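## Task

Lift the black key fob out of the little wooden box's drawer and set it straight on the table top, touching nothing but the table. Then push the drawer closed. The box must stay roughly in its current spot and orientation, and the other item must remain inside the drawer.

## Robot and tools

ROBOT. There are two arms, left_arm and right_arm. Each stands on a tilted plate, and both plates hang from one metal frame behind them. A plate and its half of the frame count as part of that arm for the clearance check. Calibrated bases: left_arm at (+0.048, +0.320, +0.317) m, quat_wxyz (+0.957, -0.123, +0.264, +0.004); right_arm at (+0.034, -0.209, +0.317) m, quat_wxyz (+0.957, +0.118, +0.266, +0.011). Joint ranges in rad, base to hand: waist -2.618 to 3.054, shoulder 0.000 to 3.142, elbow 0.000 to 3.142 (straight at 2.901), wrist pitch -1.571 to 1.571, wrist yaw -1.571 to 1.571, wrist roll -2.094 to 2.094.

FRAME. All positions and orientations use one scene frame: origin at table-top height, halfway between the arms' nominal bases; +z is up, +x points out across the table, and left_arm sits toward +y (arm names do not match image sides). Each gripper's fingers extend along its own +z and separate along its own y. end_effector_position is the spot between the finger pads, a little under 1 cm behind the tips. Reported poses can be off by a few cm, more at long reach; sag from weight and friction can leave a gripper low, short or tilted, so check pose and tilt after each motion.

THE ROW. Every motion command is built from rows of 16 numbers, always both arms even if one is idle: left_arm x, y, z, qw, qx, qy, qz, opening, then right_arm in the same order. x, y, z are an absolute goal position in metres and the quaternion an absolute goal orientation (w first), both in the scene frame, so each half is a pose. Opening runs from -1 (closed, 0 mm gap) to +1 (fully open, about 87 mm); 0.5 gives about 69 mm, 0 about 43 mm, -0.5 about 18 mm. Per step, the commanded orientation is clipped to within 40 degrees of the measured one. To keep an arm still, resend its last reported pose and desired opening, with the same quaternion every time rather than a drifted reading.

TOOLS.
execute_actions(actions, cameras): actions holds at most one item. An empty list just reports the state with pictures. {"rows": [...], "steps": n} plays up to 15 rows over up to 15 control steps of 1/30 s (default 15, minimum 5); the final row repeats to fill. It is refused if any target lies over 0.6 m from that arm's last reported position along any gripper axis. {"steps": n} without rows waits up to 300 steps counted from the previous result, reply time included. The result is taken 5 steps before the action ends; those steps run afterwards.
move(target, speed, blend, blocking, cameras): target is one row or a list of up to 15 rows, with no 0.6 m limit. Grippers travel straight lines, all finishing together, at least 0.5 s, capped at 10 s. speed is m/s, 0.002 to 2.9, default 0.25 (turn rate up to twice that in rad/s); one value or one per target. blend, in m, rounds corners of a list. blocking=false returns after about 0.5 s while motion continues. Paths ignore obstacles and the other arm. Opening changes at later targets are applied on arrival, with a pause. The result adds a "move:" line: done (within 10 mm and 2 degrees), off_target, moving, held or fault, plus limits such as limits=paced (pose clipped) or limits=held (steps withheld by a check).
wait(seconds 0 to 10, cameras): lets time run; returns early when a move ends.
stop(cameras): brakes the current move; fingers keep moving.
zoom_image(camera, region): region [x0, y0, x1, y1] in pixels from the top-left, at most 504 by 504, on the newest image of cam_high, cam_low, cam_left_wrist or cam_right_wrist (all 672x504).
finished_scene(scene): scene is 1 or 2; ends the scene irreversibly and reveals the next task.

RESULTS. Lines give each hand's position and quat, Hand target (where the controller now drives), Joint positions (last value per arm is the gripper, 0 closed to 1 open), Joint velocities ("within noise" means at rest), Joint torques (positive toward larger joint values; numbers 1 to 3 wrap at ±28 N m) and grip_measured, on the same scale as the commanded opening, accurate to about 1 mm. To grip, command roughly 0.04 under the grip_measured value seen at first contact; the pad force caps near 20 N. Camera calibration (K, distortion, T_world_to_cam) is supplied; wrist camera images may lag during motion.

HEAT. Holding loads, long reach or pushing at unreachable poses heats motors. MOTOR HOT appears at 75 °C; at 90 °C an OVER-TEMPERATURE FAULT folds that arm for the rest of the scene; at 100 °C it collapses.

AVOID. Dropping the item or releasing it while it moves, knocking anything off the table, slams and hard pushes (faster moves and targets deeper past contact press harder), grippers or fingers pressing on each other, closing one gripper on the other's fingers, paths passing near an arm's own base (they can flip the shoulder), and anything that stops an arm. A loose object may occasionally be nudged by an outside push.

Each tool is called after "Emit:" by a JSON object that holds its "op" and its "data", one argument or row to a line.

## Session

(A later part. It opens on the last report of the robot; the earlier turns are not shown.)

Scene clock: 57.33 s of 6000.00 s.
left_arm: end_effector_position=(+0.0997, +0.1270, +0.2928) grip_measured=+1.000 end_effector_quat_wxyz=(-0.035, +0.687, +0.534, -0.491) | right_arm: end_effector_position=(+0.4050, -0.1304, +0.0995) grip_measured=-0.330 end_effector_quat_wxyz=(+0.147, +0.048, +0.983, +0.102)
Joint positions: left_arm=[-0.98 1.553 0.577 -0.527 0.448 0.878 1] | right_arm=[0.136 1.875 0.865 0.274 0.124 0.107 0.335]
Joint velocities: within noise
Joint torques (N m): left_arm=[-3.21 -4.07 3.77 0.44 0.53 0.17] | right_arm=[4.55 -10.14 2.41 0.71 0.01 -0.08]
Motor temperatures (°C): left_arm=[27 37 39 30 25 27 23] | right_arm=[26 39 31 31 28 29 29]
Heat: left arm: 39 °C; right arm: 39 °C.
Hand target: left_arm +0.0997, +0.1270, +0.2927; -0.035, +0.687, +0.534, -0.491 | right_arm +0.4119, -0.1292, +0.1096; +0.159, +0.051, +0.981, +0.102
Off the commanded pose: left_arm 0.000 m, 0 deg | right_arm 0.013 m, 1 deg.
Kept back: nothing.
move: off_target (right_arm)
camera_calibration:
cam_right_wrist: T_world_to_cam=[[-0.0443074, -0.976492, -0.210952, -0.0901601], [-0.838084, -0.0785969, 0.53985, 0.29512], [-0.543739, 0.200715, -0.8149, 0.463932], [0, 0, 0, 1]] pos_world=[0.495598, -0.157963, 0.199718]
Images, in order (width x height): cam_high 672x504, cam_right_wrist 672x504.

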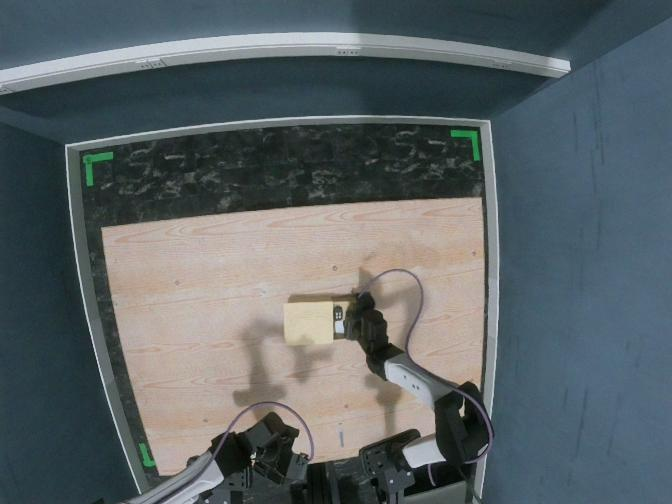

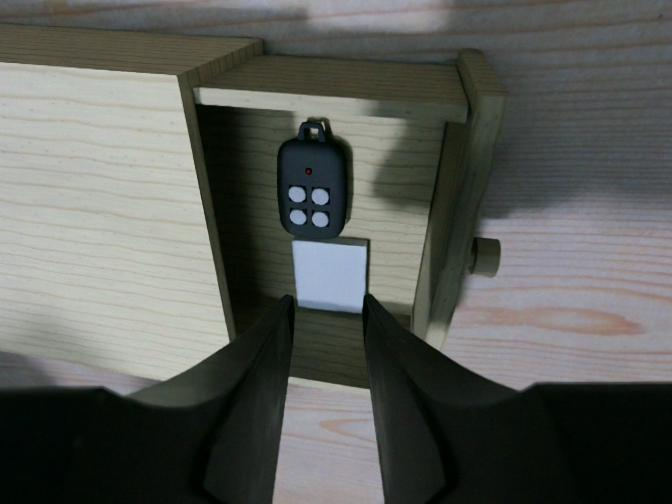

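Emit:
{"op": "move", "data": {
  "target": [
    [0.0997, 0.1270, 0.2928, -0.035, 0.687, 0.534, -0.491, 1.0, 0.4077, -0.1172, 0.073, 0.1591, 0.0513, 0.9806, 0.1020, -0.13]
  ],
  "speed": 0.2,
  "cameras": ["cam_right_wrist"]
}}

Emit:
{"op": "zoom_image", "data": {
  "camera": "cam_right_wrist",
  "region": [120, 60, 520, 380]
}}

Scene clock: 60.37 s of 6000.00 s.
left_arm: end_effector_position=(+0.0997, +0.1270, +0.2928) grip_measured=+1.000 end_effector_quat_wxyz=(-0.035, +0.687, +0.534, -0.491) | right_arm: end_effector_position=(+0.4010, -0.1225, +0.0744) grip_measured=-0.130 end_effector_quat_wxyz=(+0.148, +0.049, +0.982, +0.102)
Joint positions: left_arm=[-0.98 1.553 0.577 -0.527 0.448 0.878 1] | right_arm=[0.137 1.98 0.88 0.368 0.125 0.109 0.435]
Joint velocities: within noise
Joint torques (N m): left_arm=[-3.25 -4.08 3.75 0.42 0.53 0.17] | right_arm=[4.75 -6.42 3.73 0.95 0.01 -0.05]
Motor temperatures (°C): left_arm=[27 37 39 30 25 27 23] | right_arm=[26 39 31 31 28 29 29]
Heat: left arm: 39 °C; right arm: 39 °C.
Hand target: left_arm +0.0997, +0.1270, +0.2927; -0.035, +0.687, +0.534, -0.491 | right_arm +0.4076, -0.1172, +0.0733; +0.159, +0.051, +0.981, +0.102
Off the commanded pose: left_arm 0.000 m, 0 deg | right_arm 0.009 m, 1 deg.
Kept back: nothing.
move: done
camera_calibration:
cam_right_wrist: T_world_to_cam=[[-0.0454382, -0.976359, -0.211324, -0.0874224], [-0.840128, -0.0771043, 0.53688, 0.30719], [-0.540482, 0.201934, -0.816763, 0.438689], [0, 0, 0, 1]] pos_world=[0.49121, -0.150256, 0.174906]
Images, in order (width x height): cam_right_wrist 672x504.

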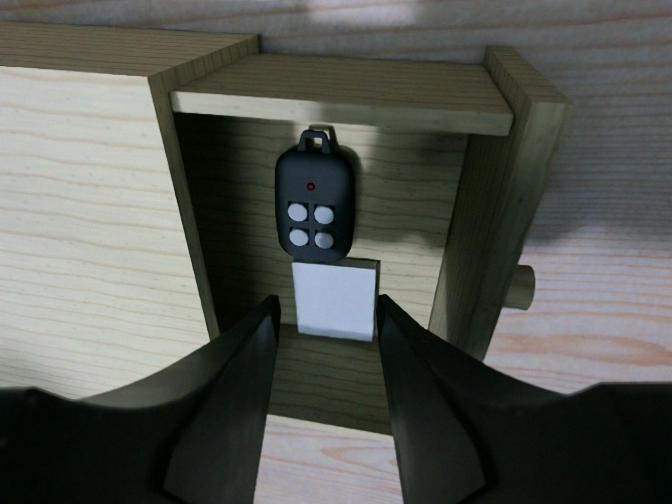

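Scaled by 1.260 from the camera's 672x504 image, which has a finer 960x720 frame.

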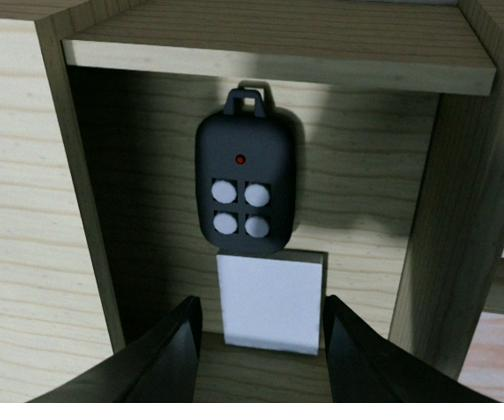

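Emit:
{"op": "move", "data": {
  "target": [
    [0.0997, 0.1270, 0.2928, -0.035, 0.687, 0.534, -0.491, 1.0, 0.415, -0.1085, 0.0505, 0.1591, 0.0513, 0.9806, 0.1020, -0.13]
  ],
  "speed": 0.15,
  "cameras": ["cam_right_wrist"]
}}

Emit:
{"op": "zoom_image", "data": {
  "camera": "cam_right_wrist",
  "region": [120, 60, 520, 380]
}}

Scene clock: 61.93 s of 6000.00 s.
left_arm: end_effector_position=(+0.0997, +0.1270, +0.2928) grip_measured=+1.000 end_effector_quat_wxyz=(-0.035, +0.687, +0.534, -0.491) | right_arm: end_effector_position=(+0.4095, -0.1142, +0.0526) grip_measured=-0.130 end_effector_quat_wxyz=(+0.150, +0.049, +0.982, +0.102)
Joint positions: left_arm=[-0.98 1.553 0.577 -0.527 0.448 0.878 1] | right_arm=[0.139 2.081 0.954 0.396 0.127 0.11 0.435]
Joint velocities: within noise
Joint torques (N m): left_arm=[-3.18 -4.08 3.79 0.43 0.53 0.18] | right_arm=[5.08 -6.57 3.56 0.91 0.01 -0.08]
Motor temperatures (°C): left_arm=[27 37 39 30 25 27 23] | right_arm=[26 39 31 31 28 29 29]
Heat: left arm: 39 °C; right arm: 39 °C.
Hand target: left_arm +0.0997, +0.1270, +0.2927; -0.035, +0.687, +0.534, -0.491 | right_arm +0.4149, -0.1085, +0.0508; +0.159, +0.051, +0.981, +0.102
Off the commanded pose: left_arm 0.000 m, 0 deg | right_arm 0.008 m, 1 deg.
Kept back: nothing.
move: done
camera_calibration:
cam_right_wrist: T_world_to_cam=[[-0.0455569, -0.976317, -0.211493, -0.0834949], [-0.841472, -0.0765949, 0.534844, 0.327321], [-0.538376, 0.202331, -0.818054, 0.423104], [0, 0, 0, 1]] pos_world=[0.499417, -0.142054, 0.153398]
Images, in order (width x height): cam_right_wrist 672x504.

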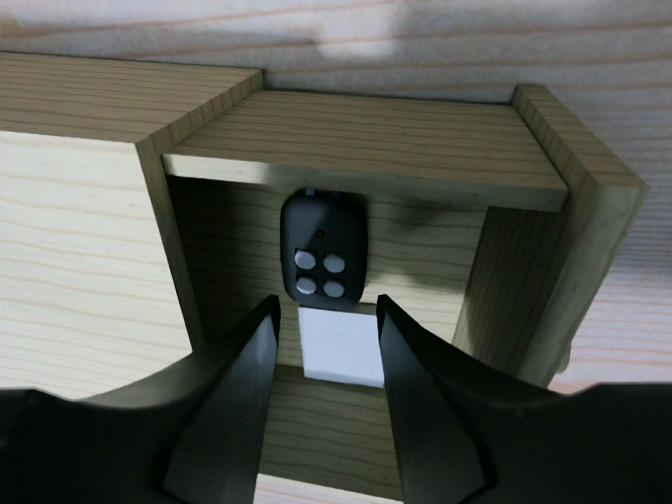

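Scaled by 1.260 from the camera's 672x504 image, which has a finer 960x720 frame.

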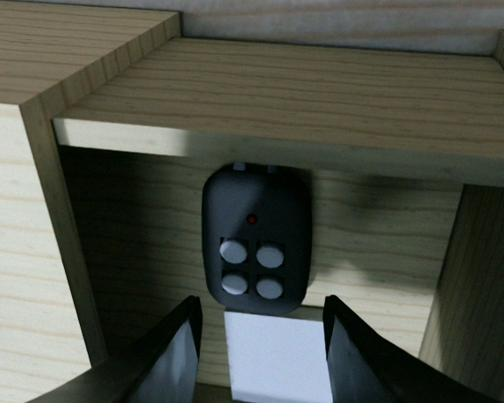

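Emit:
{"op": "move", "data": {
  "target": [
    [0.0997, 0.1270, 0.2928, -0.035, 0.687, 0.534, -0.491, 1.0, 0.4212, -0.1033, 0.0300, 0.1591, 0.0513, 0.9806, 0.1020, -0.13]
  ],
  "speed": 0.1,
  "cameras": ["cam_right_wrist", "cam_low"]
}}

Emit:
{"op": "zoom_image", "data": {
  "camera": "cam_right_wrist",
  "region": [120, 100, 520, 420]
}}

Scene clock: 63.00 s of 6000.00 s.
left_arm: end_effector_position=(+0.0997, +0.1270, +0.2928) grip_measured=+1.000 end_effector_quat_wxyz=(-0.035, +0.687, +0.534, -0.491) | right_arm: end_effector_position=(+0.4147, -0.1086, +0.0330) grip_measured=-0.130 end_effector_quat_wxyz=(+0.148, +0.049, +0.983, +0.100)
Joint positions: left_arm=[-0.98 1.553 0.577 -0.527 0.448 0.878 1] | right_arm=[0.139 2.165 1.022 0.41 0.132 0.11 0.435]
Joint velocities: within noise
Joint torques (N m): left_arm=[-3.19 -4.08 3.74 0.45 0.53 0.18] | right_arm=[4.75 -6.65 3.73 0.99 -0.05 -0.08]
Motor temperatures (°C): left_arm=[27 37 39 30 25 27 23] | right_arm=[26 39 31 31 28 29 29]
Heat: left arm: 39 °C; right arm: 39 °C.
Hand target: left_arm +0.0997, +0.1270, +0.2927; -0.035, +0.687, +0.534, -0.491 | right_arm +0.4210, -0.1034, +0.0303; +0.159, +0.051, +0.981, +0.102
Off the commanded pose: left_arm 0.000 m, 0 deg | right_arm 0.009 m, 1 deg.
Kept back: nothing.
move: done
camera_calibration:
cam_right_wrist: T_world_to_cam=[[-0.0468336, -0.977417, -0.206066, -0.0817167], [-0.839688, -0.073214, 0.538111, 0.342122], [-0.541046, 0.198233, -0.817296, 0.409322], [0, 0, 0, 1]] pos_world=[0.504911, -0.135964, 0.133598]
Images, in order (width x height): cam_low 672x504, cam_right_wrist 672x504.

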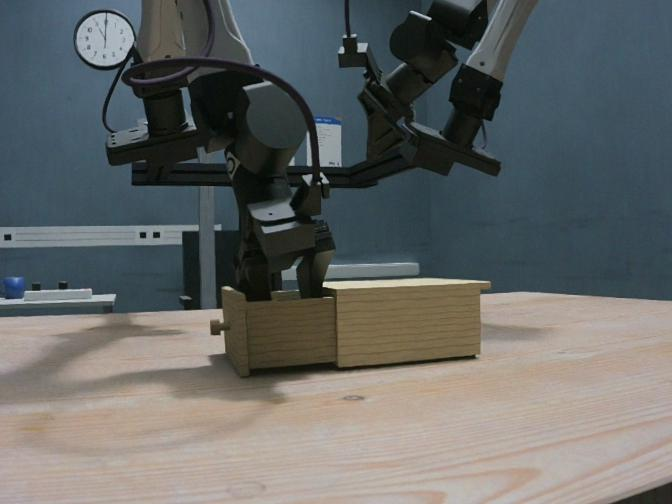

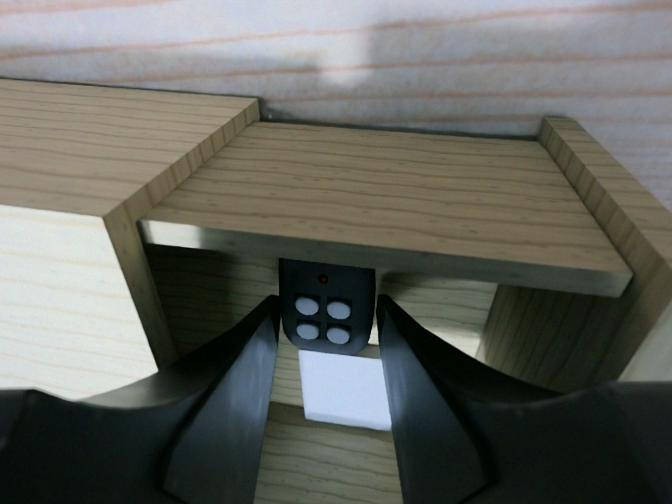

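Scaled by 1.260 from the camera's 672x504 image, which has a finer 960x720 frame.

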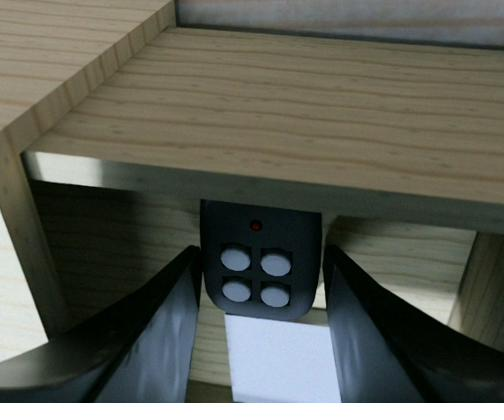

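Emit:
{"op": "move", "data": {
  "target": [
    [0.0997, 0.1270, 0.2928, -0.035, 0.687, 0.534, -0.491, 1.0, 0.4233, -0.1010, 0.0225, 0.1591, 0.0513, 0.9806, 0.1020, -0.13]
  ],
  "speed": 0.06,
  "cameras": ["cam_right_wrist"]
}}

Emit:
{"op": "zoom_image", "data": {
  "camera": "cam_right_wrist",
  "region": [120, 100, 520, 420]
}}

Scene clock: 64.33 s of 6000.00 s.
left_arm: end_effector_position=(+0.0997, +0.1270, +0.2928) grip_measured=+1.000 end_effector_quat_wxyz=(-0.035, +0.687, +0.534, -0.491) | right_arm: end_effector_position=(+0.4157, -0.1090, +0.0305) grip_measured=-0.131 end_effector_quat_wxyz=(+0.146, +0.048, +0.983, +0.096)
Joint positions: left_arm=[-0.98 1.553 0.577 -0.527 0.448 0.878 1] | right_arm=[0.139 2.175 1.036 0.401 0.139 0.108 0.435]
Joint velocities: within noise
Joint torques (N m): left_arm=[-3.18 -4.07 3.78 0.42 0.53 0.18] | right_arm=[4.6 -5.11 4.92 1.16 -0.15 -0.11]
Motor temperatures (°C): left_arm=[27 37 39 30 25 27 23] | right_arm=[26 39 31 31 28 29 29]
Heat: left arm: 39 °C; right arm: 39 °C.
Hand target: left_arm +0.0997, +0.1270, +0.2927; -0.035, +0.687, +0.534, -0.491 | right_arm +0.4228, -0.1012, +0.0233; +0.159, +0.051, +0.981, +0.102
Off the commanded pose: left_arm 0.000 m, 0 deg | right_arm 0.014 m, 2 deg.
Kept back: nothing.
move: off_target (right_arm)
camera_calibration:
cam_right_wrist: T_world_to_cam=[[-0.0461624, -0.97894, -0.198861, -0.083221], [-0.837391, -0.0706184, 0.542023, 0.34362], [-0.544651, 0.191545, -0.816496, 0.408693], [0, 0, 0, 1]] pos_world=[0.506498, -0.135486, 0.130897]
Images, in order (width x height): cam_right_wrist 672x504.

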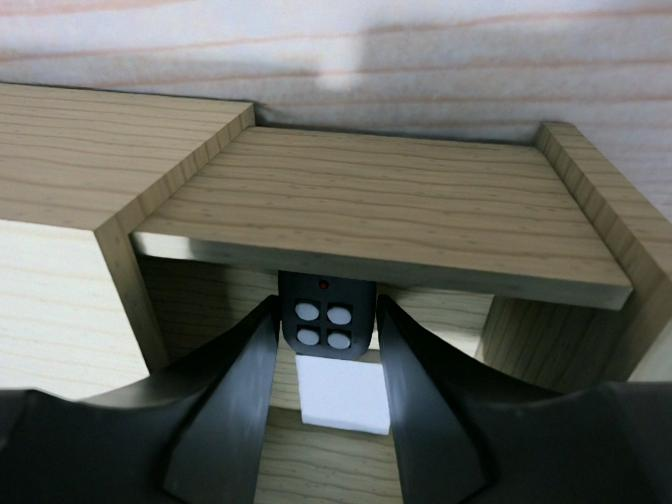

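Scaled by 1.260 from the camera's 672x504 image, which has a finer 960x720 frame.

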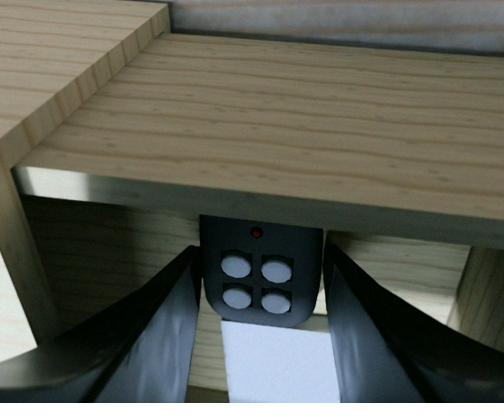

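Emit:
{"op": "move", "data": {
  "target": [
    [0.0997, 0.1270, 0.2928, -0.035, 0.687, 0.534, -0.491, 1.0, 0.4233, -0.0995, 0.0225, 0.1591, 0.0513, 0.9806, 0.1020, -0.07]
  ],
  "speed": 0.06,
  "cameras": ["cam_right_wrist", "cam_low"]
}}

Emit:
{"op": "zoom_image", "data": {
  "camera": "cam_right_wrist",
  "region": [200, 220, 460, 420]
}}

Scene clock: 68.53 s of 6000.00 s.
left_arm: end_effector_position=(+0.0997, +0.1270, +0.2928) grip_measured=+1.000 end_effector_quat_wxyz=(-0.035, +0.687, +0.534, -0.491) | right_arm: end_effector_position=(+0.4155, -0.1107, +0.0301) grip_measured=-0.071 end_effector_quat_wxyz=(+0.146, +0.045, +0.984, +0.092)
Joint positions: left_arm=[-0.98 1.553 0.577 -0.527 0.448 0.878 1] | right_arm=[0.139 2.175 1.037 0.399 0.147 0.1 0.464]
Joint velocities: within noise
Joint torques (N m): left_arm=[-3.25 -4.08 3.79 0.43 0.53 0.18] | right_arm=[5.09 -4.9 4.88 1.16 -0.18 0.04]
Motor temperatures (°C): left_arm=[27 37 39 30 25 27 23] | right_arm=[26 38 31 31 28 29 29]
Heat: left arm: 39 °C; right arm: 38 °C.
Hand target: left_arm +0.0997, +0.1270, +0.2927; -0.035, +0.687, +0.534, -0.491 | right_arm +0.4226, -0.0998, +0.0234; +0.159, +0.051, +0.981, +0.102
Off the commanded pose: left_arm 0.000 m, 0 deg | right_arm 0.016 m, 2 deg.
Kept back: nothing.
move: off_target (right_arm)
camera_calibration:
cam_right_wrist: T_world_to_cam=[[-0.0410277, -0.981118, -0.18901, -0.0876707], [-0.836869, -0.0696045, 0.54296, 0.343325], [-0.545863, 0.180453, -0.818211, 0.407914], [0, 0, 0, 1]] pos_world=[0.506386, -0.135728, 0.130777]
Images, in order (width x height): cam_low 672x504, cam_right_wrist 672x504.

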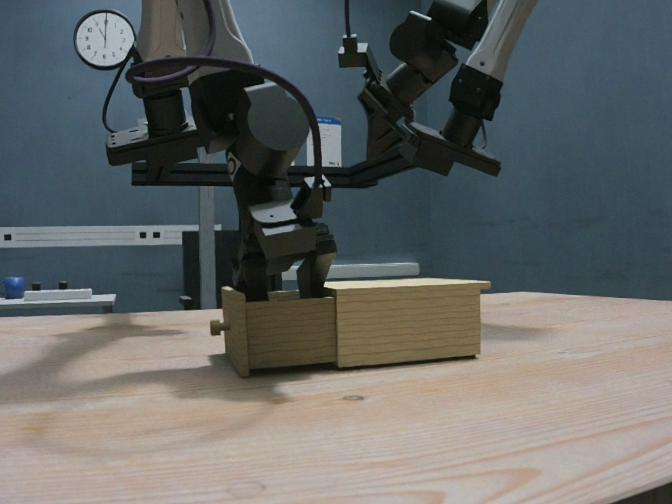

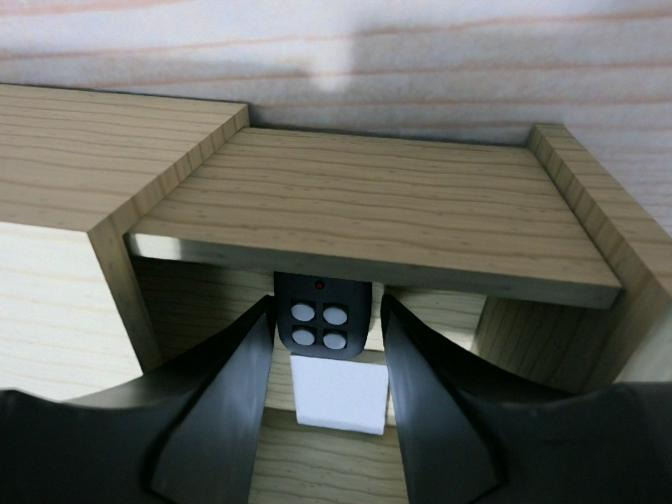

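Scaled by 1.938 from the camera's 672x504 image, which has a finer 960x720 frame.

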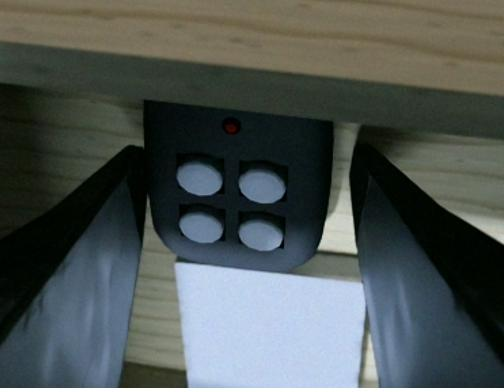

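Emit:
{"op": "move", "data": {
  "target": [
    [0.0997, 0.1270, 0.2928, -0.035, 0.687, 0.534, -0.491, 1.0, 0.4225, -0.1175, 0.0225, 0.1591, 0.0513, 0.9806, 0.1020, -0.12]
  ],
  "speed": 0.06,
  "cameras": ["cam_right_wrist"]
}}

Emit:
{"op": "zoom_image", "data": {
  "camera": "cam_right_wrist",
  "region": [180, 200, 480, 420]
}}

Scene clock: 69.80 s of 6000.00 s.
left_arm: end_effector_position=(+0.0997, +0.1270, +0.2928) grip_measured=+1.000 end_effector_quat_wxyz=(-0.035, +0.687, +0.534, -0.491) | right_arm: end_effector_position=(+0.4164, -0.1129, +0.0289) grip_measured=-0.120 end_effector_quat_wxyz=(+0.146, +0.048, +0.983, +0.099)
Joint positions: left_arm=[-0.98 1.553 0.577 -0.527 0.448 0.878 1] | right_arm=[0.125 2.176 1.039 0.4 0.123 0.099 0.44]
Joint velocities: within noise
Joint torques (N m): left_arm=[-3.21 -4.08 3.75 0.41 0.52 0.18] | right_arm=[1.99 -6.64 2.73 1.14 -0.32 -0.28]
Motor temperatures (°C): left_arm=[27 37 39 30 25 27 23] | right_arm=[26 38 31 31 28 29 29]
Heat: left arm: 39 °C; right arm: 38 °C.
Hand target: left_arm +0.0997, +0.1270, +0.2927; -0.035, +0.687, +0.534, -0.491 | right_arm +0.4224, -0.1178, +0.0230; +0.159, +0.051, +0.981, +0.101
Off the commanded pose: left_arm 0.000 m, 0 deg | right_arm 0.010 m, 2 deg.
Kept back: nothing.
move: done
camera_calibration:
cam_right_wrist: T_world_to_cam=[[-0.0447769, -0.977865, -0.204391, -0.0875799], [-0.836884, -0.0750118, 0.542217, 0.344054], [-0.545546, 0.195331, -0.815, 0.409281], [0, 0, 0, 1]] pos_world=[0.507293, -0.139778, 0.129112]
Images, in order (width x height): cam_right_wrist 672x504.

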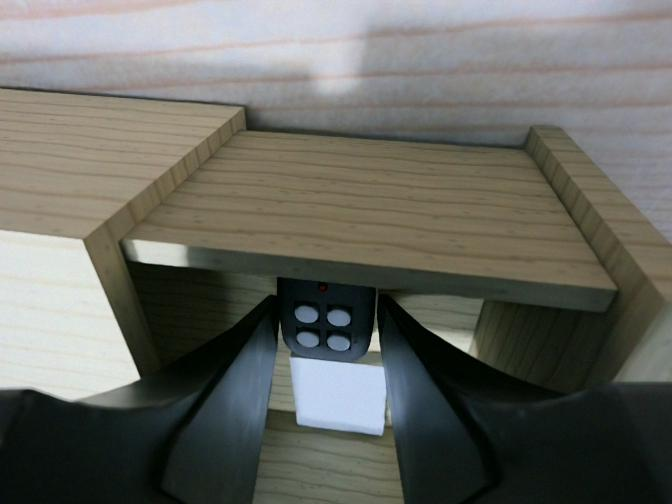

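Scaled by 1.680 from the camera's 672x504 image, which has a finer 960x720 frame.

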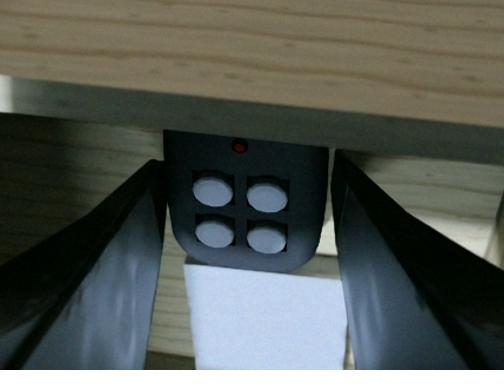

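Emit:
{"op": "move", "data": {
  "target": [
    [0.0997, 0.1270, 0.2928, -0.035, 0.687, 0.534, -0.491, 1.0, 0.4235, -0.1165, 0.0180, 0.1591, 0.0513, 0.9806, 0.1020, -0.12],
    [0.0997, 0.1270, 0.2928, -0.035, 0.687, 0.534, -0.491, 1.0, 0.4235, -0.1165, 0.0180, 0.1591, 0.0513, 0.9806, 0.1020, -0.27]
  ],
  "speed": 0.06,
  "cameras": ["cam_right_wrist"]
}}

Emit:
{"op": "zoom_image", "data": {
  "camera": "cam_right_wrist",
  "region": [180, 200, 480, 420]
}}

Scene clock: 71.80 s of 6000.00 s.
left_arm: end_effector_position=(+0.0997, +0.1270, +0.2928) grip_measured=+1.000 end_effector_quat_wxyz=(-0.035, +0.687, +0.534, -0.491) | right_arm: end_effector_position=(+0.4166, -0.1129, +0.0289) grip_measured=-0.178 end_effector_quat_wxyz=(+0.146, +0.047, +0.983, +0.101)
Joint positions: left_arm=[-0.98 1.553 0.577 -0.527 0.448 0.878 1] | right_arm=[0.123 2.176 1.039 0.4 0.118 0.097 0.411]
Joint velocities: within noise
Joint torques (N m): left_arm=[-3.25 -4.12 3.77 0.42 0.53 0.18] | right_arm=[2.11 -5.37 4.12 1.16 -0.25 -0.26]
Motor temperatures (°C): left_arm=[27 37 39 30 25 27 23] | right_arm=[26 38 31 32 28 29 29]
Heat: left arm: 39 °C; right arm: 38 °C.
Hand target: left_arm +0.0997, +0.1270, +0.2927; -0.035, +0.687, +0.534, -0.491 | right_arm +0.4231, -0.1168, +0.0188; +0.159, +0.051, +0.981, +0.102
Off the commanded pose: left_arm 0.000 m, 0 deg | right_arm 0.013 m, 2 deg.
Kept back: nothing.
move: off_target (right_arm); target 2's new opening was sent with right_arm's hand 0.014 m and 2 deg from that target
camera_calibration:
cam_right_wrist: T_world_to_cam=[[-0.0426621, -0.977328, -0.207388, -0.0883814], [-0.837248, -0.0782929, 0.54119, 0.343977], [-0.545157, 0.196724, -0.814925, 0.409364], [0, 0, 0, 1]] pos_world=[0.507391, -0.139978, 0.129115]
Images, in order (width x height): cam_right_wrist 672x504.

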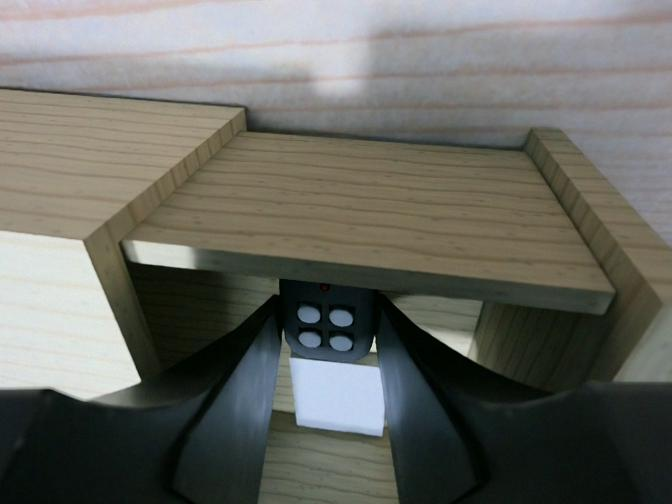

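Scaled by 1.680 from the camera's 672x504 image, which has a finer 960x720 frame.

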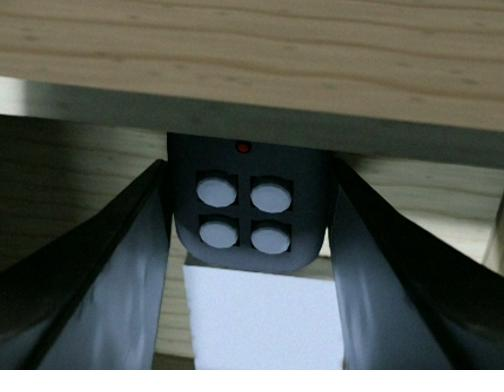

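Emit:
{"op": "move", "data": {
  "target": [
    [0.0997, 0.1270, 0.2928, -0.035, 0.687, 0.534, -0.491, 1.0, 0.4000, -0.1320, 0.1050, 0.1591, 0.0513, 0.9806, 0.1020, -0.27]
  ],
  "speed": 0.15,
  "cameras": ["cam_low", "cam_right_wrist", "cam_high"]
}}

Scene clock: 73.90 s of 6000.00 s.
left_arm: end_effector_position=(+0.0997, +0.1270, +0.2928) grip_measured=+1.000 end_effector_quat_wxyz=(-0.035, +0.687, +0.534, -0.491) | right_arm: end_effector_position=(+0.3930, -0.1342, +0.0937) grip_measured=-0.178 end_effector_quat_wxyz=(+0.146, +0.049, +0.983, +0.101)
Joint positions: left_arm=[-0.98 1.553 0.577 -0.527 0.448 0.878 1] | right_arm=[0.123 1.882 0.818 0.327 0.118 0.1 0.411]
Joint velocities: within noise
Joint torques (N m): left_arm=[-3.22 -4.07 3.75 0.42 0.54 0.18] | right_arm=[4.56 -10.25 1.92 0.7 -0.03 -0.08]
Motor temperatures (°C): left_arm=[27 37 39 29 25 27 23] | right_arm=[26 38 31 32 28 29 29]
Heat: left arm: 39 °C; right arm: 38 °C.
Hand target: left_arm +0.0997, +0.1270, +0.2927; -0.035, +0.687, +0.534, -0.491 | right_arm +0.4001, -0.1319, +0.1046; +0.159, +0.051, +0.981, +0.102
Off the commanded pose: left_arm 0.000 m, 0 deg | right_arm 0.013 m, 2 deg.
Kept back: nothing.
move: off_target (right_arm)
camera_calibration:
cam_right_wrist: T_world_to_cam=[[-0.0463383, -0.976935, -0.208447, -0.0951195], [-0.837322, -0.0758074, 0.541429, 0.287817], [-0.544742, 0.199626, -0.814497, 0.453628], [0, 0, 0, 1]] pos_world=[0.483698, -0.161663, 0.193819]
Images, in order (width x height): cam_high 672x504, cam_low 672x504, cam_right_wrist 672x504.

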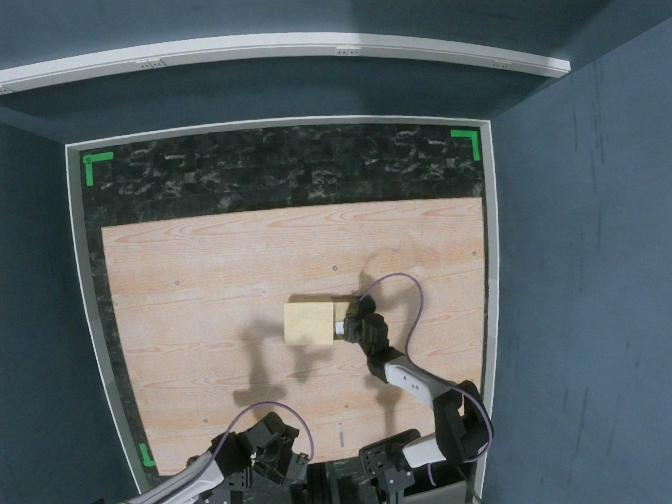

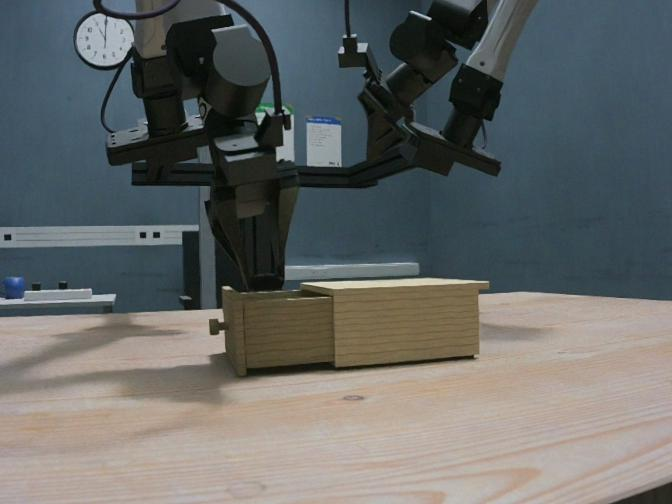

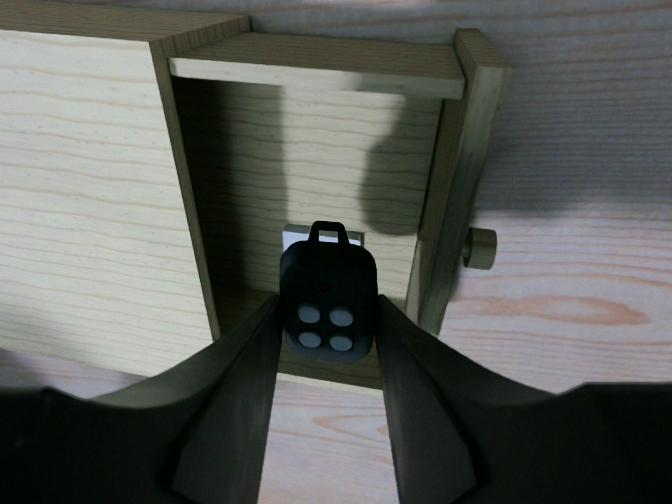

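Emit:
{"op": "zoom_image", "data": {
  "camera": "cam_right_wrist",
  "region": [230, 200, 430, 380]
}}

Emit:
{"op": "move", "data": {
  "target": [
    [0.0997, 0.1270, 0.2928, -0.035, 0.687, 0.534, -0.491, 1.0, 0.4100, -0.1700, 0.1550, 0.1591, 0.0513, 0.9806, 0.1020, -0.27],
    [0.0997, 0.1270, 0.2928, -0.035, 0.687, 0.534, -0.491, 1.0, 0.4700, -0.3300, 0.1500, 0.159, 0.025, 0.985, 0.05, -0.27]
  ],
  "speed": [0.2, 0.25],
  "blend": [0.03, 0],
  "cameras": ["cam_low", "cam_right_wrist", "cam_high"]
}}

Scaled by 2.520 from the camera's 672x504 image, which has a finer 960x720 frame.

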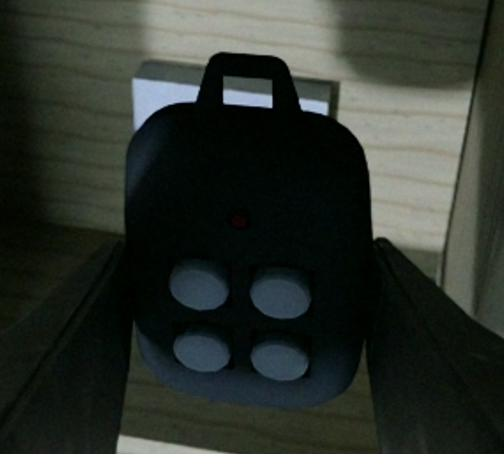

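Scene clock: 76.53 s of 6000.00 s.
left_arm: end_effector_position=(+0.0997, +0.1270, +0.2928) grip_measured=+1.000 end_effector_quat_wxyz=(-0.035, +0.687, +0.534, -0.491) | right_arm: end_effector_position=(+0.4644, -0.3302, +0.1522) grip_measured=-0.178 end_effector_quat_wxyz=(+0.157, +0.031, +0.986, +0.045)
Joint positions: left_arm=[-0.98 1.553 0.577 -0.527 0.448 0.878 1] | right_arm=[-0.323 1.715 1.186 -0.177 -0.115 -0.247 0.411]
Joint velocities: within noise
Joint torques (N m): left_arm=[-3.21 -4.08 3.79 0.43 0.53 0.18] | right_arm=[0.73 -7.53 7.87 0.67 -0.22 -0.26]
Motor temperatures (°C): left_arm=[27 37 39 29 25 27 23] | right_arm=[26 39 31 31 28 29 29]
Heat: left arm: 39 °C; right arm: 39 °C.
Hand target: left_arm +0.0997, +0.1270, +0.2927; -0.035, +0.687, +0.534, -0.491 | right_arm +0.4699, -0.3300, +0.1502; +0.159, +0.025, +0.986, +0.050
Off the commanded pose: left_arm 0.000 m, 0 deg | right_arm 0.006 m, 1 deg.
Kept back: nothing.
move: done
camera_calibration:
cam_right_wrist: T_world_to_cam=[[-0.0273905, -0.995255, -0.093369, -0.303476], [-0.84614, -0.0266499, 0.532293, 0.322818], [-0.532256, 0.0935831, -0.841395, 0.542544], [0, 0, 0, 1]] pos_world=[0.55361, -0.344205, 0.256325]
Images, in order (width x height): cam_high 672x504, cam_low 672x504, cam_right_wrist 672x504.

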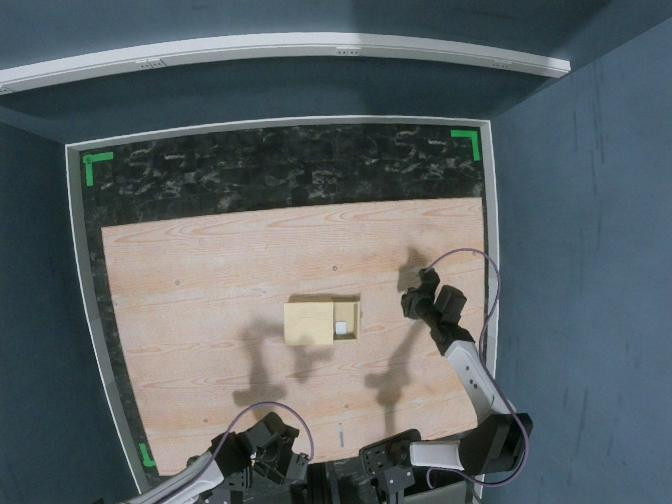

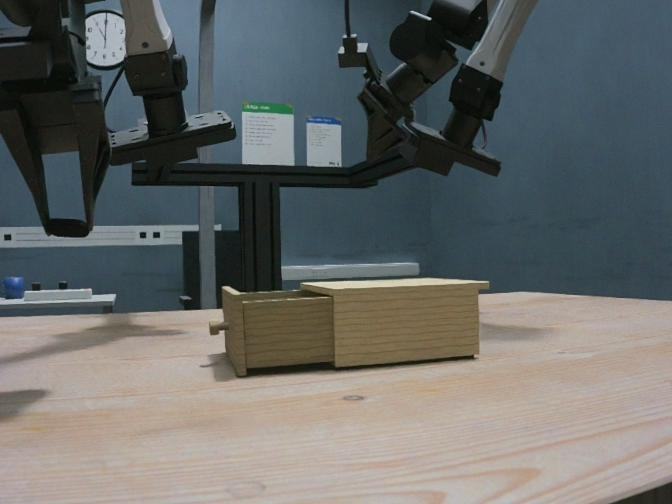

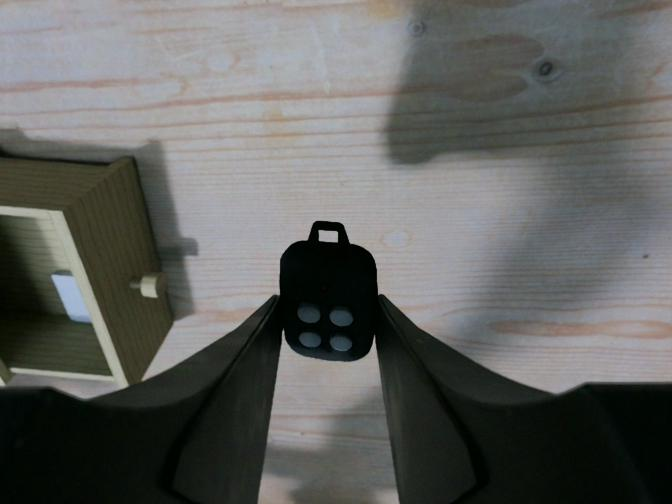

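Emit:
{"op": "move", "data": {
  "target": [
    [0.0997, 0.1270, 0.2928, -0.035, 0.687, 0.534, -0.491, 1.0, 0.4700, -0.3350, 0.0550, 0.1585, 0.020, 0.986, 0.040, -0.27],
    [0.0997, 0.1270, 0.2928, -0.035, 0.687, 0.534, -0.491, 1.0, 0.4700, -0.3350, 0.0260, 0.1585, 0.020, 0.986, 0.040, -0.27]
  ],
  "speed": [0.2, 0.05],
  "blend": [0.01, 0],
  "cameras": ["cam_low", "cam_right_wrist"]
}}

Scene clock: 78.30 s of 6000.00 s.
left_arm: end_effector_position=(+0.0997, +0.1270, +0.2928) grip_measured=+1.000 end_effector_quat_wxyz=(-0.035, +0.687, +0.534, -0.491) | right_arm: end_effector_position=(+0.4616, -0.3279, +0.0299) grip_measured=-0.178 end_effector_quat_wxyz=(+0.145, +0.022, +0.988, +0.044)
Joint positions: left_arm=[-0.98 1.553 0.577 -0.527 0.448 0.878 1] | right_arm=[-0.332 2.116 1.306 0.078 -0.116 -0.274 0.411]
Joint velocities: within noise
Joint torques (N m): left_arm=[-3.22 -4.05 3.79 0.43 0.53 0.18] | right_arm=[-0.03 -8.16 5.93 0.88 -0.22 -0.26]
Motor temperatures (°C): left_arm=[27 37 39 29 25 27 23] | right_arm=[26 39 31 31 28 29 29]
Heat: left arm: 39 °C; right arm: 39 °C.
Hand target: left_arm +0.0997, +0.1270, +0.2927; -0.035, +0.687, +0.534, -0.491 | right_arm +0.4698, -0.3350, +0.0265; +0.159, +0.020, +0.986, +0.040
Off the commanded pose: left_arm 0.000 m, 0 deg | right_arm 0.012 m, 2 deg.
Kept back: nothing.
move: off_target (right_arm)
camera_calibration:
cam_right_wrist: T_world_to_cam=[[-0.0100623, -0.996016, -0.0886043, -0.321067], [-0.832705, -0.0407122, 0.552218, 0.374193], [-0.553626, 0.0793378, -0.828978, 0.442816], [0, 0, 0, 1]] pos_world=[0.553515, -0.339686, 0.132001]
Images, in order (width x height): cam_low 672x504, cam_right_wrist 672x504.

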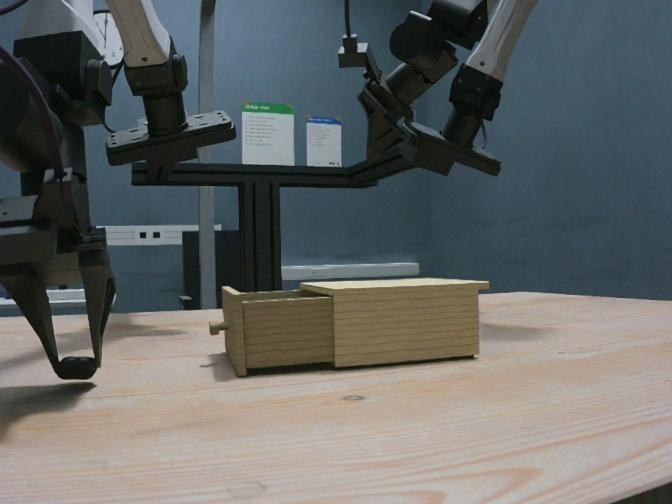

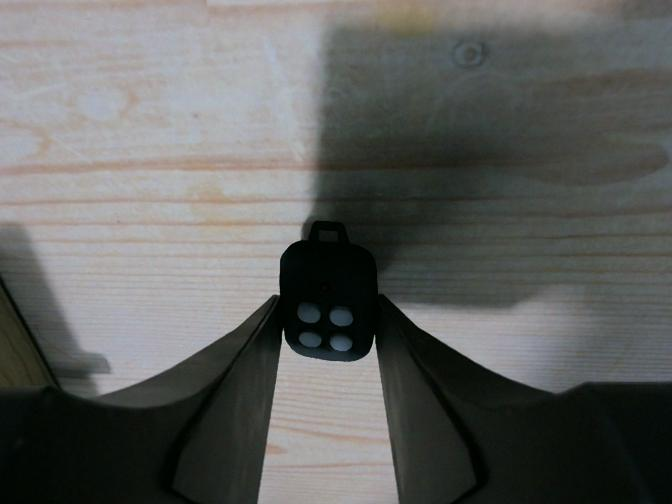

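Emit:
{"op": "zoom_image", "data": {
  "camera": "cam_low",
  "region": [0, 320, 160, 440]
}}

Emit:
{"op": "move", "data": {
  "target": [0.0997, 0.1270, 0.2928, -0.035, 0.687, 0.534, -0.491, 1.0, 0.4700, -0.3330, 0.0180, 0.1640, 0.020, 0.986, 0.038, -0.27],
  "speed": 0.04,
  "cameras": ["cam_low", "cam_right_wrist"]
}}

Emit:
{"op": "zoom_image", "data": {
  "camera": "cam_low",
  "region": [0, 320, 160, 440]
}}

Scaled by 3.150 from the camera's 672x504 image, which has a finer 960x720 frame.

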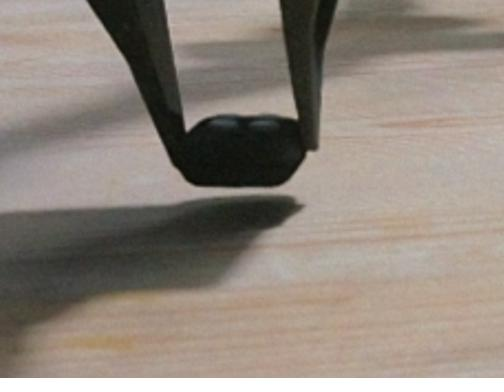

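Scene clock: 79.33 s of 6000.00 s.
left_arm: end_effector_position=(+0.0997, +0.1270, +0.2928) grip_measured=+1.000 end_effector_quat_wxyz=(-0.035, +0.687, +0.534, -0.491) | right_arm: end_effector_position=(+0.4627, -0.3278, +0.0225) grip_measured=-0.178 end_effector_quat_wxyz=(+0.152, +0.022, +0.987, +0.041)
Joint positions: left_arm=[-0.98 1.553 0.577 -0.527 0.448 0.878 1] | right_arm=[-0.332 2.139 1.306 0.116 -0.116 -0.274 0.411]
Joint velocities: within noise
Joint torques (N m): left_arm=[-3.18 -4.08 3.77 0.43 0.53 0.18] | right_arm=[0.34 -8.13 5.67 0.87 -0.18 -0.22]
Motor temperatures (°C): left_arm=[27 37 39 29 25 27 23] | right_arm=[26 39 31 31 28 29 29]
Heat: left arm: 39 °C; right arm: 39 °C.
Hand target: left_arm +0.0997, +0.1270, +0.2927; -0.035, +0.687, +0.534, -0.491 | right_arm +0.4698, -0.3329, +0.0184; +0.164, +0.020, +0.986, +0.038
Off the commanded pose: left_arm 0.000 m, 0 deg | right_arm 0.010 m, 1 deg.
Kept back: nothing.
move: done
camera_calibration:
cam_right_wrist: T_world_to_cam=[[-0.00969151, -0.996429, -0.0838755, -0.322059], [-0.840631, -0.0373061, 0.540323, 0.384295], [-0.541522, 0.0757449, -0.837267, 0.430683], [0, 0, 0, 1]] pos_world=[0.553153, -0.339195, 0.125941]
Images, in order (width x height): cam_low 672x504, cam_right_wrist 672x504.

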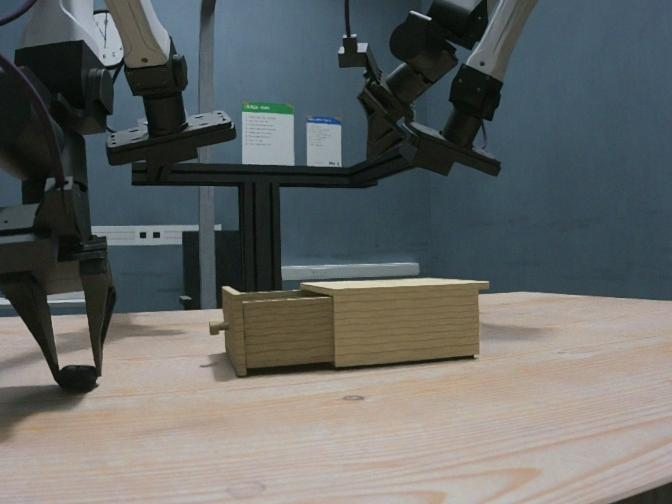

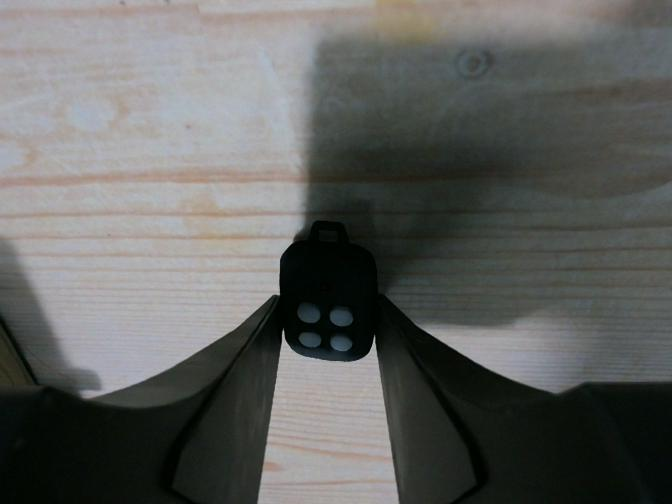

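Scaled by 3.150 from the camera's 672x504 image, which has a finer 960x720 frame.

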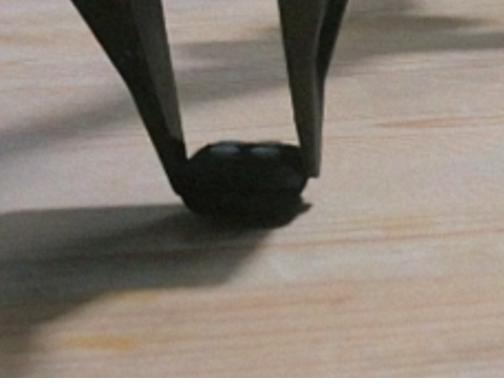

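Emit:
{"op": "move", "data": {
  "target": [0.0997, 0.1270, 0.2928, -0.035, 0.687, 0.534, -0.491, 1.0, 0.4700, -0.3330, 0.0135, 0.1640, 0.020, 0.986, 0.038, -0.27],
  "speed": 0.04,
  "cameras": ["cam_low"]
}}

Emit:
{"op": "zoom_image", "data": {
  "camera": "cam_low",
  "region": [20, 340, 140, 430]
}}

Scene clock: 80.33 s of 6000.00 s.
left_arm: end_effector_position=(+0.0997, +0.1270, +0.2928) grip_measured=+1.000 end_effector_quat_wxyz=(-0.035, +0.687, +0.534, -0.491) | right_arm: end_effector_position=(+0.4648, -0.3284, +0.0201) grip_measured=-0.178 end_effector_quat_wxyz=(+0.154, +0.021, +0.987, +0.041)
Joint positions: left_arm=[-0.98 1.553 0.577 -0.527 0.448 0.878 1] | right_arm=[-0.332 2.149 1.315 0.123 -0.116 -0.274 0.411]
Joint velocities: within noise
Joint torques (N m): left_arm=[-3.21 -4.08 3.77 0.42 0.53 0.18] | right_arm=[0.36 -7.83 5.68 0.93 -0.2 -0.25]
Motor temperatures (°C): left_arm=[27 37 39 29 25 27 23] | right_arm=[26 39 31 31 28 29 29]
Heat: left arm: 39 °C; right arm: 39 °C.
Hand target: left_arm +0.0997, +0.1270, +0.2927; -0.035, +0.687, +0.534, -0.491 | right_arm +0.4698, -0.3329, +0.0139; +0.164, +0.020, +0.986, +0.038
Off the commanded pose: left_arm 0.000 m, 0 deg | right_arm 0.010 m, 1 deg.
Kept back: nothing.
move: done
Images, in order (width x height): cam_low 672x504.

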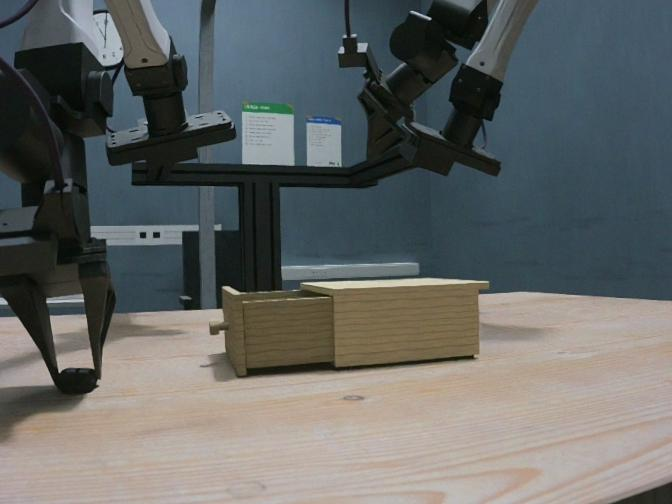

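Scaled by 4.200 from the camera's 672x504 image, which has a finer 960x720 frame.

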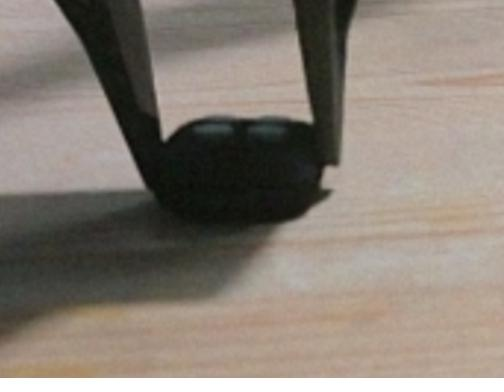

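Emit:
{"op": "move", "data": {
  "target": [
    [0.0997, 0.1270, 0.2928, -0.035, 0.687, 0.534, -0.491, 1.0, 0.4690, -0.3330, 0.0115, 0.1640, 0.020, 0.986, 0.038, -0.27],
    [0.0997, 0.1270, 0.2928, -0.035, 0.687, 0.534, -0.491, 1.0, 0.4690, -0.3330, 0.0115, 0.1640, 0.020, 0.986, 0.038, 0.08]
  ],
  "speed": 0.04,
  "cameras": ["cam_low", "cam_right_wrist"]
}}

Scene clock: 82.17 s of 6000.00 s.
left_arm: end_effector_position=(+0.0997, +0.1270, +0.2928) grip_measured=+1.000 end_effector_quat_wxyz=(-0.035, +0.687, +0.534, -0.491) | right_arm: end_effector_position=(+0.4658, -0.3283, +0.0194) grip_measured=+0.080 end_effector_quat_wxyz=(+0.157, +0.021, +0.987, +0.041)
Joint positions: left_arm=[-0.98 1.553 0.577 -0.527 0.448 0.878 1] | right_arm=[-0.332 2.152 1.317 0.128 -0.118 -0.274 0.54]
Joint velocities: within noise
Joint torques (N m): left_arm=[-3.26 -4.1 3.77 0.43 0.54 0.19] | right_arm=[0.16 -7.49 5.38 0.96 -0.17 -0.23]
Motor temperatures (°C): left_arm=[27 37 39 29 25 27 23] | right_arm=[26 39 31 31 28 29 29]
Heat: left arm: 39 °C; right arm: 39 °C.
Hand target: left_arm +0.0997, +0.1270, +0.2927; -0.035, +0.687, +0.534, -0.491 | right_arm +0.4688, -0.3329, +0.0119; +0.164, +0.020, +0.986, +0.038
Off the commanded pose: left_arm 0.000 m, 0 deg | right_arm 0.010 m, 1 deg.
Kept back: nothing.
move: done; target 2's new opening was sent with right_arm's hand 0.011 m and 1 deg from that target
camera_calibration:
cam_right_wrist: T_world_to_cam=[[-0.00889225, -0.996538, -0.0826656, -0.32325], [-0.845779, -0.0366068, 0.532276, 0.391313], [-0.533459, 0.07465, -0.842525, 0.425878], [0, 0, 0, 1]] pos_world=[0.555278, -0.339598, 0.123805]
Images, in order (width x height): cam_low 672x504, cam_right_wrist 672x504.

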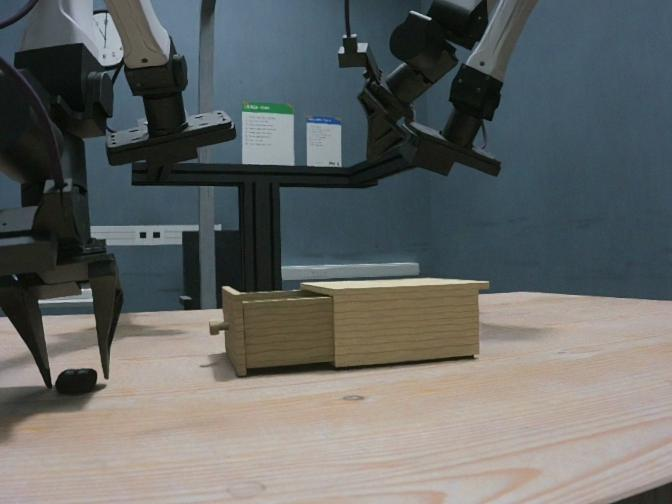

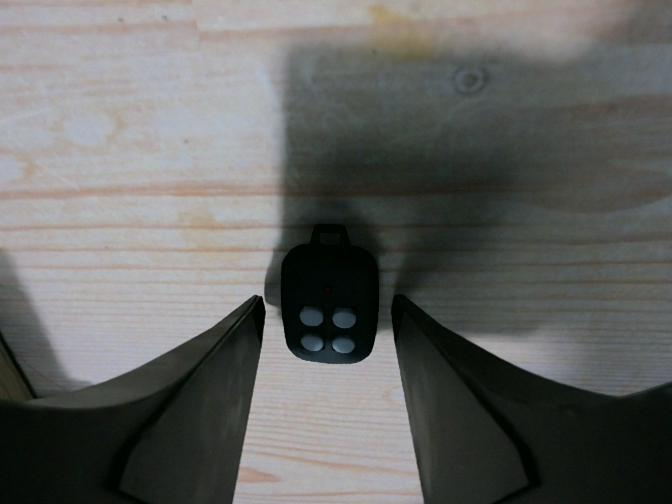

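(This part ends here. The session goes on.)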